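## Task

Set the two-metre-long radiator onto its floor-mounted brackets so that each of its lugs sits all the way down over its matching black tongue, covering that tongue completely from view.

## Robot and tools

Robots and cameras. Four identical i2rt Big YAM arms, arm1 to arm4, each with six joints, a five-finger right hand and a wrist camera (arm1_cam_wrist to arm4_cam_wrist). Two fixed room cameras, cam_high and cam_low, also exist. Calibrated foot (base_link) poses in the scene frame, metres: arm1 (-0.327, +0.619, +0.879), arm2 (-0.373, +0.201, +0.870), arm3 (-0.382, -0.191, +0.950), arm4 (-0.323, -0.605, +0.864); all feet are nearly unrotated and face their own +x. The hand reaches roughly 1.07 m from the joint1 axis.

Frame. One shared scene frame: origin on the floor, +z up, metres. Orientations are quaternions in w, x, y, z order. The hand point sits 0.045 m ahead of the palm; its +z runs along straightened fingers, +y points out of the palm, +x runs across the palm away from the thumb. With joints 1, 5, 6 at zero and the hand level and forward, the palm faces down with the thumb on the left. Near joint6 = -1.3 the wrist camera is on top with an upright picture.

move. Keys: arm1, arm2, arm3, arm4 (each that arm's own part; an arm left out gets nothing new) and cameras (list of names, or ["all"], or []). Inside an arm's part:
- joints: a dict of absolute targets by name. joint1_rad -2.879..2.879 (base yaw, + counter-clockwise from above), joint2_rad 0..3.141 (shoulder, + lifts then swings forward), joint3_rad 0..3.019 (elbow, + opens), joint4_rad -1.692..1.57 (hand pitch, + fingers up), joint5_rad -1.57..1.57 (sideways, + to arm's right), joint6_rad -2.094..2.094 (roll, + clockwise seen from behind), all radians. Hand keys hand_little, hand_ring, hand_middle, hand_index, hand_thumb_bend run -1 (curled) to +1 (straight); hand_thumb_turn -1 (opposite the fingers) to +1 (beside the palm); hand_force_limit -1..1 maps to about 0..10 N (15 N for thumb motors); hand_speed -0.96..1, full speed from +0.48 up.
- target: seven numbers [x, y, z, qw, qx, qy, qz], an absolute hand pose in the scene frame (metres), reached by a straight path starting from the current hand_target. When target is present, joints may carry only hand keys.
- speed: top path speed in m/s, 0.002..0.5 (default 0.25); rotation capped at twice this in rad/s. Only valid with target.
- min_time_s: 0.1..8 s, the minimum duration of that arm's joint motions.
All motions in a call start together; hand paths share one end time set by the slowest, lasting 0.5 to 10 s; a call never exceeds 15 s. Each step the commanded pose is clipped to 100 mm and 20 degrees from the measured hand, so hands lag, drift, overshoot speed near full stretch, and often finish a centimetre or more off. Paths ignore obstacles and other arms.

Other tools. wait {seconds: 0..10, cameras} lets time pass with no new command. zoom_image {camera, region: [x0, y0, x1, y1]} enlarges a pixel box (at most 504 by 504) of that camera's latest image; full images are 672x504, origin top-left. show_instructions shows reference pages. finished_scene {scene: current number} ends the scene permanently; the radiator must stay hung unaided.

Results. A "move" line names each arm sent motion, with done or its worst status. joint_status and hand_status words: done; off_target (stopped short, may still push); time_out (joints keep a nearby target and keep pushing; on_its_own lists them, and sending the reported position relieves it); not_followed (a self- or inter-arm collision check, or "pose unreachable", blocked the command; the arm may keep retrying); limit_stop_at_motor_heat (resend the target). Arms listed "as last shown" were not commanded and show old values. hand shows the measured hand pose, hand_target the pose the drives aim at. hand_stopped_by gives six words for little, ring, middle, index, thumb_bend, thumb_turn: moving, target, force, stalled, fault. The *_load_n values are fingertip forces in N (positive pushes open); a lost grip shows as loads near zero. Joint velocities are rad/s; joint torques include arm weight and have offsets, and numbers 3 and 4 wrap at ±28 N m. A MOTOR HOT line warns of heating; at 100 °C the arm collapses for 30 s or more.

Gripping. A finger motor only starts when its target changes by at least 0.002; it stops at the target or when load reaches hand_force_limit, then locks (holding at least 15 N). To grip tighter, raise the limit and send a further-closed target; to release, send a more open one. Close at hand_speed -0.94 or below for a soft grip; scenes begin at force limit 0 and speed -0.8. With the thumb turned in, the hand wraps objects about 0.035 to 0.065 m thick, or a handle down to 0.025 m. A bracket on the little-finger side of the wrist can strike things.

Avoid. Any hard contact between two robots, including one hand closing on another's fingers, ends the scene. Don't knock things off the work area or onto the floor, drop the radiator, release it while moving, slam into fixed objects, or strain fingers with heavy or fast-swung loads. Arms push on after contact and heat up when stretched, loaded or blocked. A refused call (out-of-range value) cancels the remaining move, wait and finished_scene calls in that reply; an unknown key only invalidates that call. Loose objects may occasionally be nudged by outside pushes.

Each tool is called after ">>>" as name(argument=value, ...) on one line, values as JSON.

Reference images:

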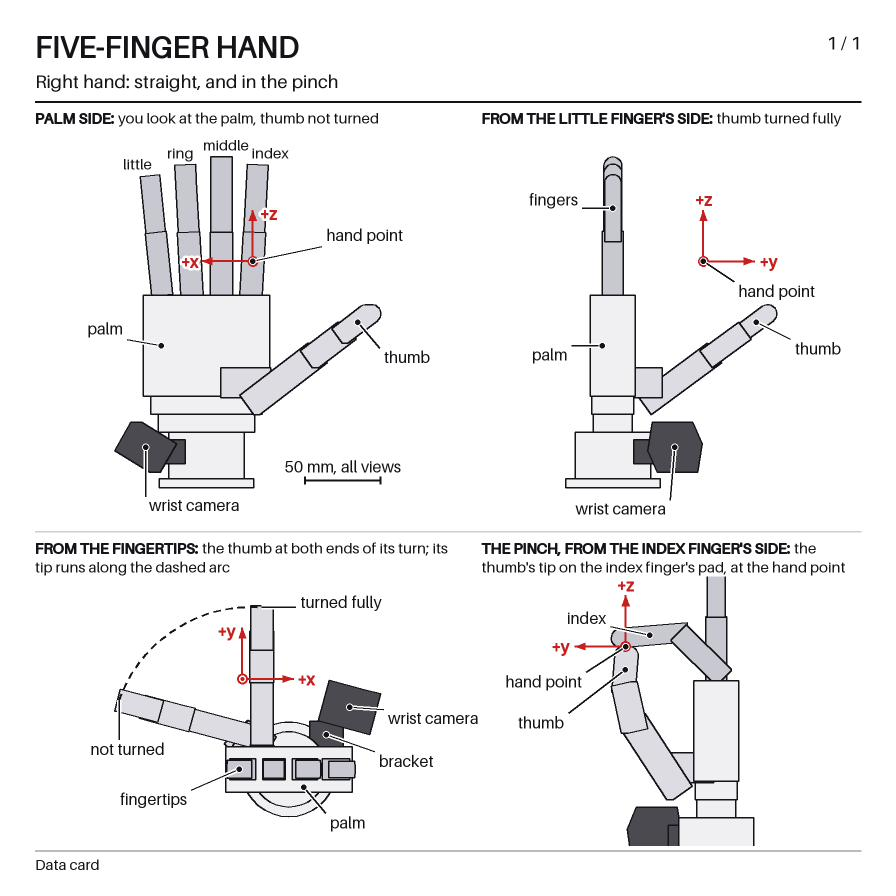

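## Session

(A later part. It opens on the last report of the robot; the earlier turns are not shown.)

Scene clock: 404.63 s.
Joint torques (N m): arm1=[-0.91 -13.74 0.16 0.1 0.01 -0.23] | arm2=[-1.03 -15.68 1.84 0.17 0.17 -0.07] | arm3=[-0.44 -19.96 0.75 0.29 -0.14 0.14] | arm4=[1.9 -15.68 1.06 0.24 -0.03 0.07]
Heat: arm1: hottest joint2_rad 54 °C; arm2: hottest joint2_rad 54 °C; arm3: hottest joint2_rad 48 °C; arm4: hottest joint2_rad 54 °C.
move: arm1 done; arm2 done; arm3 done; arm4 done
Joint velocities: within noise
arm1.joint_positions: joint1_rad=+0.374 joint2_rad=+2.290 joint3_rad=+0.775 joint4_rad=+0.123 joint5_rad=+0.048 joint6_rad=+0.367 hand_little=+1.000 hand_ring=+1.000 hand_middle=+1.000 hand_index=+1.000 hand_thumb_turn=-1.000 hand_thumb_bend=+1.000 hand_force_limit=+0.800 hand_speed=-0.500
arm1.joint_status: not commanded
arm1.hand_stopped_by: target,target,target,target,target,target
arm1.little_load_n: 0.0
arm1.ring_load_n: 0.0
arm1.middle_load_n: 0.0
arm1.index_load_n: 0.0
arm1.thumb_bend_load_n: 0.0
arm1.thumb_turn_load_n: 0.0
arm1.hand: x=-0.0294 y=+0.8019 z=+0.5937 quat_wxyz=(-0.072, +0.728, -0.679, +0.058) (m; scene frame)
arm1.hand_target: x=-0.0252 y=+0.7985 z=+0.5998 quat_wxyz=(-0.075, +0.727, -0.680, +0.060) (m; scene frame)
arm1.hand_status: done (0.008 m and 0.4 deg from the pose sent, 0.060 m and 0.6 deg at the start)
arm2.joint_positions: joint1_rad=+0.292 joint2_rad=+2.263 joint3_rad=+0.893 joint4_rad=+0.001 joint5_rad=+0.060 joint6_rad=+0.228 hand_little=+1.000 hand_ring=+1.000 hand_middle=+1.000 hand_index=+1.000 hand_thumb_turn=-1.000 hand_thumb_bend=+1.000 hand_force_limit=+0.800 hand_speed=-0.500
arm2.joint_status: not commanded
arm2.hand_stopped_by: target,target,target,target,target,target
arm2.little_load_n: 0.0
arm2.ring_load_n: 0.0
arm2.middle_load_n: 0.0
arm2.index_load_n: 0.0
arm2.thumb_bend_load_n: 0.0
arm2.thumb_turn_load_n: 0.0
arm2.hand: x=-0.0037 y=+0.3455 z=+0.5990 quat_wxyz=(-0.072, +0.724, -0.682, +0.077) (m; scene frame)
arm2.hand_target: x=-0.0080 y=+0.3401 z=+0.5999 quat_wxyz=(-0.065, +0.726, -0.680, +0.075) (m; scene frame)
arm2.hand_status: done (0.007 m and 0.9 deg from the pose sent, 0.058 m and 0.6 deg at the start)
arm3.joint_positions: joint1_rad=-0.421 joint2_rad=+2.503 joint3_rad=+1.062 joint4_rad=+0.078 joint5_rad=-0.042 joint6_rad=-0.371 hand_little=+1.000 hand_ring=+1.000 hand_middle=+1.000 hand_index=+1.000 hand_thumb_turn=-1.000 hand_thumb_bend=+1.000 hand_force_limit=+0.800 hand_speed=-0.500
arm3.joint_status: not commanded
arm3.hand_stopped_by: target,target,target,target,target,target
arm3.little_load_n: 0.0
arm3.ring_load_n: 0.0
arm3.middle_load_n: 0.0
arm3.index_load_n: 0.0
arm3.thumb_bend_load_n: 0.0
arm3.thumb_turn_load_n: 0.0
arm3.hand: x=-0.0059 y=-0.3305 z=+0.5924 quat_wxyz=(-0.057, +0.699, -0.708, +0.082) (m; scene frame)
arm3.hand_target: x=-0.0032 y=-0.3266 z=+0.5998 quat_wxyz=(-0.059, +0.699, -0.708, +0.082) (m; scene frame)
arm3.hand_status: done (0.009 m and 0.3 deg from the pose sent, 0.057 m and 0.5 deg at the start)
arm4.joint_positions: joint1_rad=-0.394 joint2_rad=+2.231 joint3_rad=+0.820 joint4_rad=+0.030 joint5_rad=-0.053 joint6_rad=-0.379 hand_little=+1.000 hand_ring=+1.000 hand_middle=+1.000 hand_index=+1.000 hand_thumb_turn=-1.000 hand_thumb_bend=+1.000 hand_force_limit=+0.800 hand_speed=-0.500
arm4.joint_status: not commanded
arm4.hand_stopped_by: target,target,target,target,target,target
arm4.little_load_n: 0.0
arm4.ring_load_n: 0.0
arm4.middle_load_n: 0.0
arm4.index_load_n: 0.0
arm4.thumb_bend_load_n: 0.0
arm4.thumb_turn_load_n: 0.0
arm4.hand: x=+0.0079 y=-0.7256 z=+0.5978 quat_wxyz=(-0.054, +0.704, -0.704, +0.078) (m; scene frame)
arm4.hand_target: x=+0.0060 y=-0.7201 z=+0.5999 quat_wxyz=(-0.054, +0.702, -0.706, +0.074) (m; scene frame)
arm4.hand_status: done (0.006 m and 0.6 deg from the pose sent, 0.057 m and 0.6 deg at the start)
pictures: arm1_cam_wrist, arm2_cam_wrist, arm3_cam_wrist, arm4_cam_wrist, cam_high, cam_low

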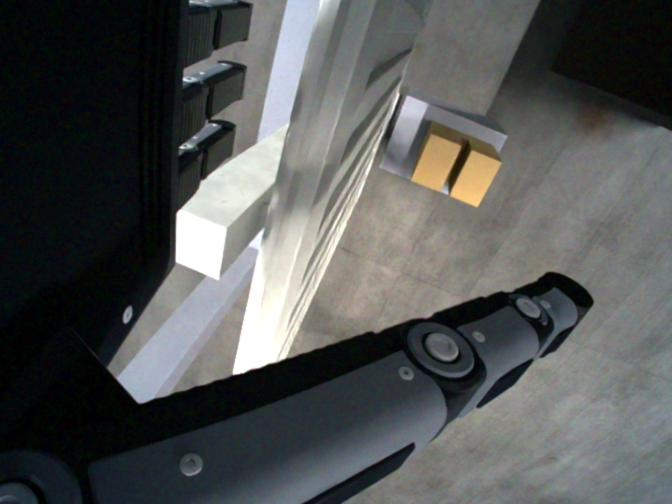

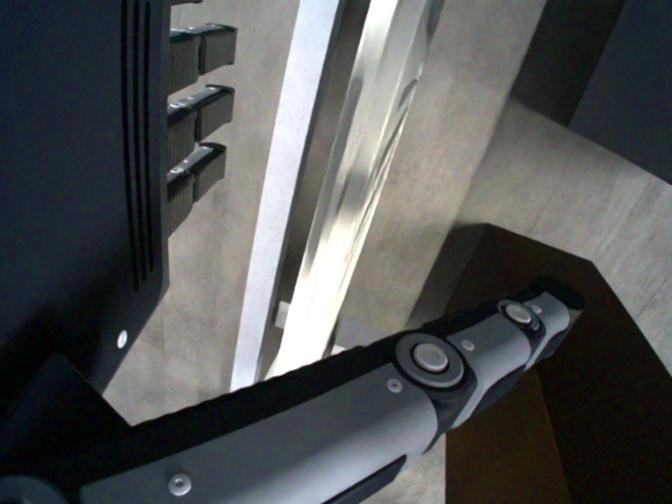

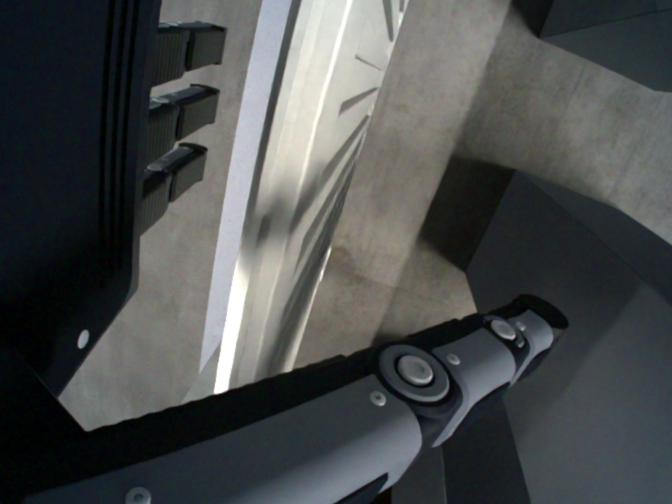

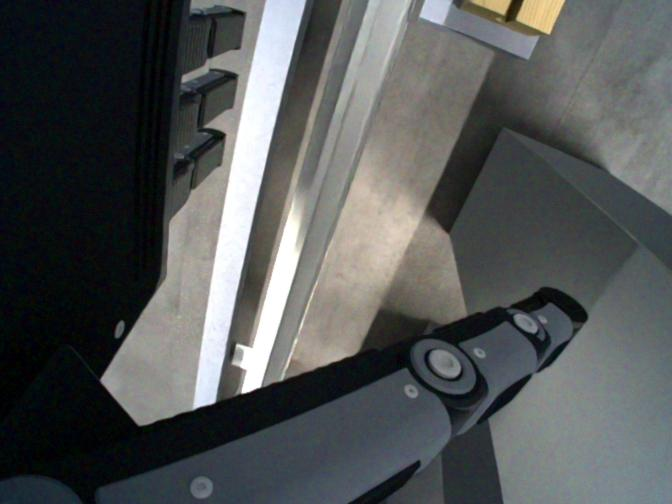

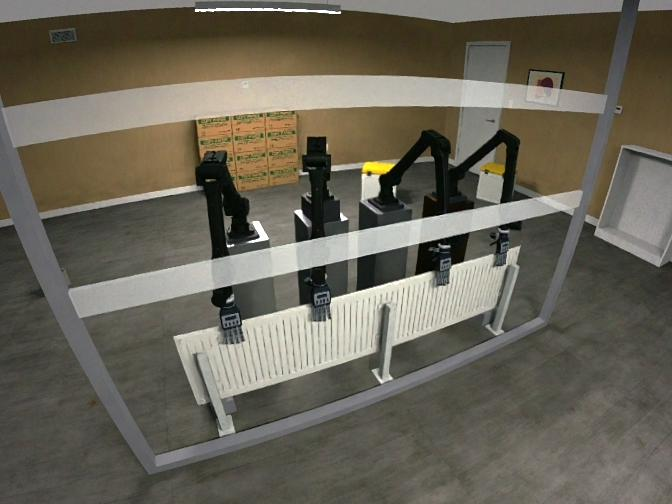

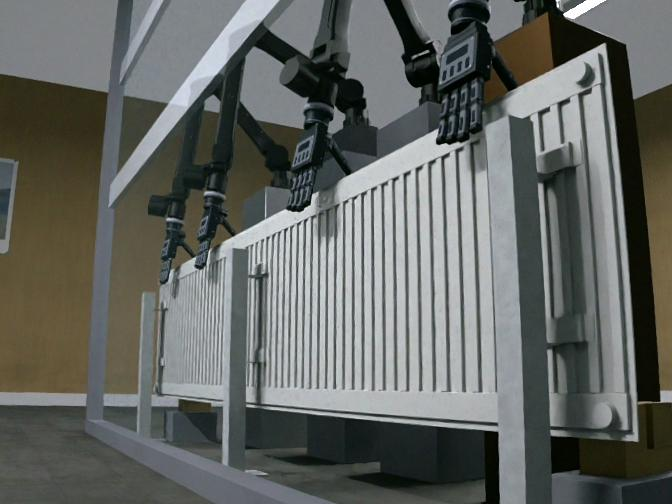

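Released cleanly. Raise the hands clear and check.

>>> move(arm1={"target":[-0.045,0.7985,0.70,-0.075,0.727,-0.680,0.060],"speed":0.12}, arm2={"target":[-0.020,0.340,0.70,-0.065,0.726,-0.680,0.075],"speed":0.12}, arm3={"target":[-0.010,-0.3266,0.70,-0.059,0.699,-0.708,0.082],"speed":0.12}, arm4={"target":[0.0,-0.7200,0.70,-0.054,0.702,-0.706,0.074],"speed":0.12}, cameras=["cam_low","cam_high"])

>>> zoom_image(camera="cam_low", region=[525, 115, 615, 185])

>>> zoom_image(camera="cam_low", region=[535, 290, 610, 370])

>>> zoom_image(camera="cam_low", region=[240, 240, 290, 290])

>>> zoom_image(camera="cam_low", region=[240, 330, 290, 380])

>>> zoom_image(camera="cam_low", region=[150, 280, 180, 320])

>>> zoom_image(camera="cam_low", region=[150, 340, 180, 380])

>>> zoom_image(camera="cam_high", region=[360, 280, 420, 350])

>>> zoom_image(camera="cam_high", region=[485, 255, 515, 300])

Scene clock: 406.77 s.
Joint torques (N m): arm1=[1.08 -11.46 1.88 0.09 0.12 0.01] | arm2=[-0.26 -13.98 3.69 0.18 0.2 0.02] | arm3=[-0.91 -18.49 1.88 0.28 -0.17 0.07] | arm4=[1.32 -14.33 3.21 0.34 -0.06 -0.04]
Heat: arm1: hottest joint2_rad 53 °C; arm2: hottest joint2_rad 53 °C; arm3: hottest joint2_rad 48 °C; arm4: hottest joint2_rad 54 °C.
move: arm1 done; arm2 done; arm3 done; arm4 done
Joint velocities: within noise
arm1.joint_positions: joint1_rad=+0.374 joint2_rad=+1.943 joint3_rad=+0.649 joint4_rad=-0.097 joint5_rad=+0.048 joint6_rad=+0.368 hand_little=+1.000 hand_ring=+1.000 hand_middle=+1.000 hand_index=+1.000 hand_thumb_turn=-1.000 hand_thumb_bend=+1.000 hand_force_limit=+0.800 hand_speed=-0.500
arm1.joint_status: not commanded
arm1.hand_stopped_by: target,target,target,target,target,target
arm1.little_load_n: 0.0
arm1.ring_load_n: 0.0
arm1.middle_load_n: 0.0
arm1.index_load_n: 0.0
arm1.thumb_bend_load_n: 0.0
arm1.thumb_turn_load_n: 0.0
arm1.hand: x=-0.0445 y=+0.7955 z=+0.6954 quat_wxyz=(-0.073, +0.728, -0.679, +0.059) (m; scene frame)
arm1.hand_target: x=-0.0451 y=+0.7985 z=+0.6999 quat_wxyz=(-0.075, +0.727, -0.680, +0.060) (m; scene frame)
arm1.hand_status: done (0.005 m and 0.3 deg from the pose sent, 0.107 m and 0.3 deg at the start)
arm2.joint_positions: joint1_rad=+0.292 joint2_rad=+1.958 joint3_rad=+0.799 joint4_rad=-0.209 joint5_rad=+0.061 joint6_rad=+0.228 hand_little=+1.000 hand_ring=+1.000 hand_middle=+1.000 hand_index=+1.000 hand_thumb_turn=-1.000 hand_thumb_bend=+1.000 hand_force_limit=+0.800 hand_speed=-0.500
arm2.joint_status: not commanded
arm2.hand_stopped_by: target,target,target,target,target,target
arm2.little_load_n: 0.0
arm2.ring_load_n: 0.0
arm2.middle_load_n: 0.0
arm2.index_load_n: -0.5
arm2.thumb_bend_load_n: 0.0
arm2.thumb_turn_load_n: 0.0
arm2.hand: x=-0.0144 y=+0.3423 z=+0.7002 quat_wxyz=(-0.072, +0.724, -0.682, +0.077) (m; scene frame)
arm2.hand_target: x=-0.0199 y=+0.3401 z=+0.7000 quat_wxyz=(-0.065, +0.726, -0.680, +0.075) (m; scene frame)
arm2.hand_status: done (0.006 m and 0.9 deg from the pose sent, 0.102 m and 0.9 deg at the start)
arm3.joint_positions: joint1_rad=-0.421 joint2_rad=+2.217 joint3_rad=+0.930 joint4_rad=-0.070 joint5_rad=-0.043 joint6_rad=-0.371 hand_little=+1.000 hand_ring=+1.000 hand_middle=+1.000 hand_index=+1.000 hand_thumb_turn=-1.000 hand_thumb_bend=+1.000 hand_force_limit=+0.800 hand_speed=-0.500
arm3.joint_status: not commanded
arm3.hand_stopped_by: target,target,target,target,target,target
arm3.little_load_n: 0.0
arm3.ring_load_n: 0.0
arm3.middle_load_n: 0.0
arm3.index_load_n: 0.0
arm3.thumb_bend_load_n: 0.0
arm3.thumb_turn_load_n: 0.0
arm3.hand: x=-0.0074 y=-0.3294 z=+0.6947 quat_wxyz=(-0.058, +0.699, -0.708, +0.084) (m; scene frame)
arm3.hand_target: x=-0.0100 y=-0.3265 z=+0.6998 quat_wxyz=(-0.059, +0.699, -0.708, +0.082) (m; scene frame)
arm3.hand_status: done (0.007 m and 0.3 deg from the pose sent, 0.108 m and 0.3 deg at the start)
arm4.joint_positions: joint1_rad=-0.394 joint2_rad=+1.917 joint3_rad=+0.747 joint4_rad=-0.210 joint5_rad=-0.053 joint6_rad=-0.379 hand_little=+1.000 hand_ring=+1.000 hand_middle=+1.000 hand_index=+1.000 hand_thumb_turn=-1.000 hand_thumb_bend=+1.000 hand_force_limit=+0.800 hand_speed=-0.500
arm4.joint_status: not commanded
arm4.hand_stopped_by: target,target,target,target,target,target
arm4.little_load_n: 0.0
arm4.ring_load_n: 0.0
arm4.middle_load_n: 0.0
arm4.index_load_n: 0.0
arm4.thumb_bend_load_n: 0.0
arm4.thumb_turn_load_n: 0.0
arm4.hand: x=+0.0044 y=-0.7225 z=+0.6990 quat_wxyz=(-0.055, +0.704, -0.704, +0.079) (m; scene frame)
arm4.hand_target: x=-0.0001 y=-0.7200 z=+0.6999 quat_wxyz=(-0.054, +0.702, -0.706, +0.074) (m; scene frame)
arm4.hand_status: done (0.005 m and 0.7 deg from the pose sent, 0.103 m and 0.6 deg at the start)
pictures: cam_high, cam_low

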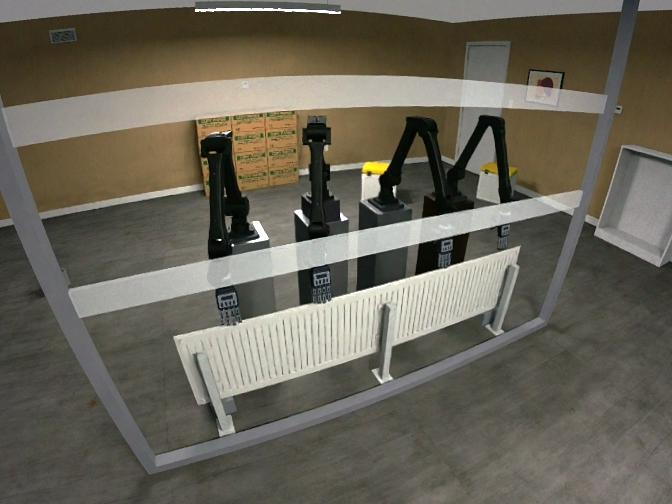

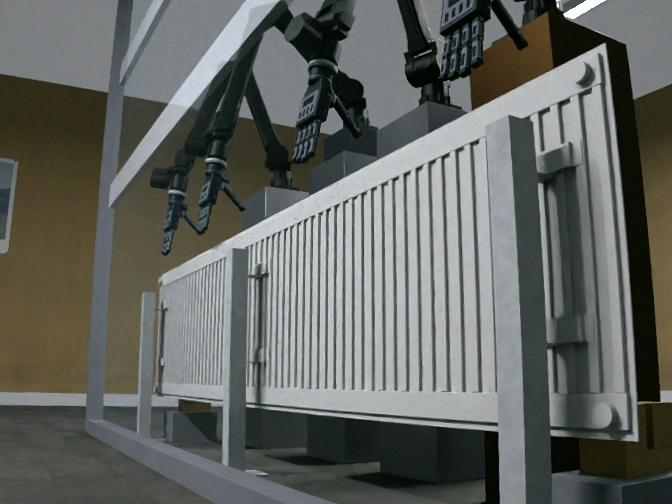

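Scaled by 5.600 from the camera's 672x504 image, which has a finer 960x720 frame.

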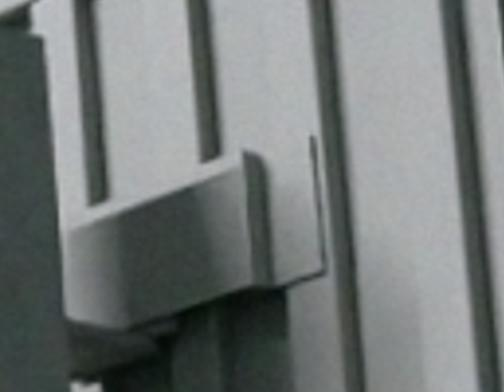

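Scaled by 6.300 from the camera's 672x504 image, which has a finer 960x720 frame.

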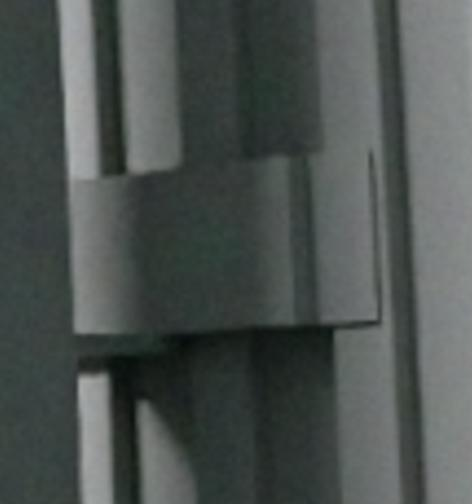

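Scaled by 10.080 from the camera's 672x504 image, which has a finer 960x720 frame.

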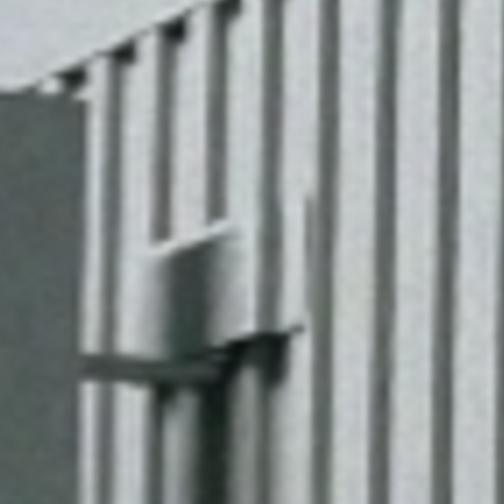

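Scaled by 10.080 from the camera's 672x504 image, which has a finer 960x720 frame.

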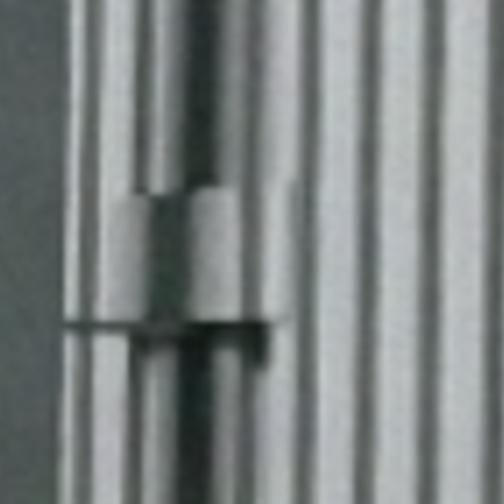

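Scaled by 12.600 from the camera's 672x504 image, which has a finer 960x720 frame.

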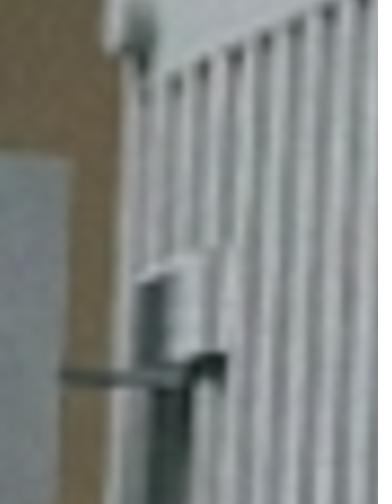

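Scaled by 12.600 from the camera's 672x504 image, which has a finer 960x720 frame.

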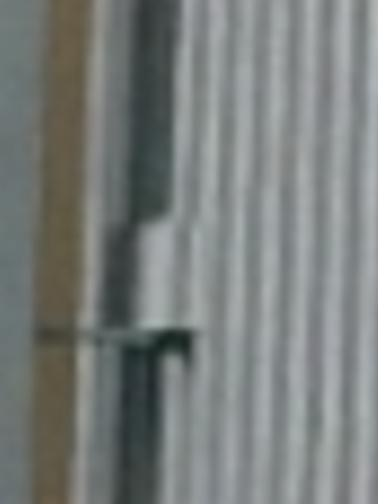

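Scaled by 7.200 from the camera's 672x504 image, which has a finer 960x720 frame.

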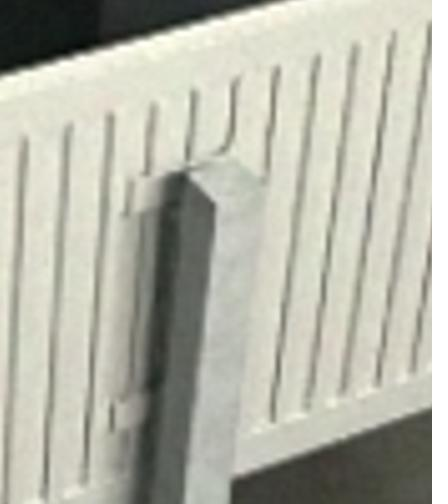

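Scaled by 11.200 from the camera's 672x504 image, which has a finer 960x720 frame.

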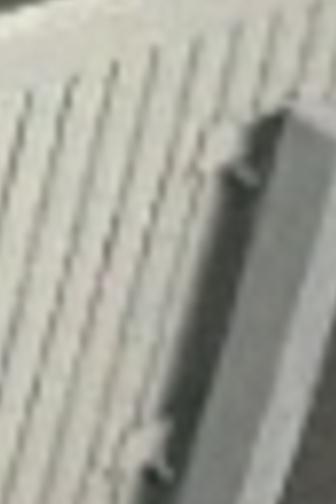

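>>> finished_scene(scene=2)

The scene is finished: the task was done.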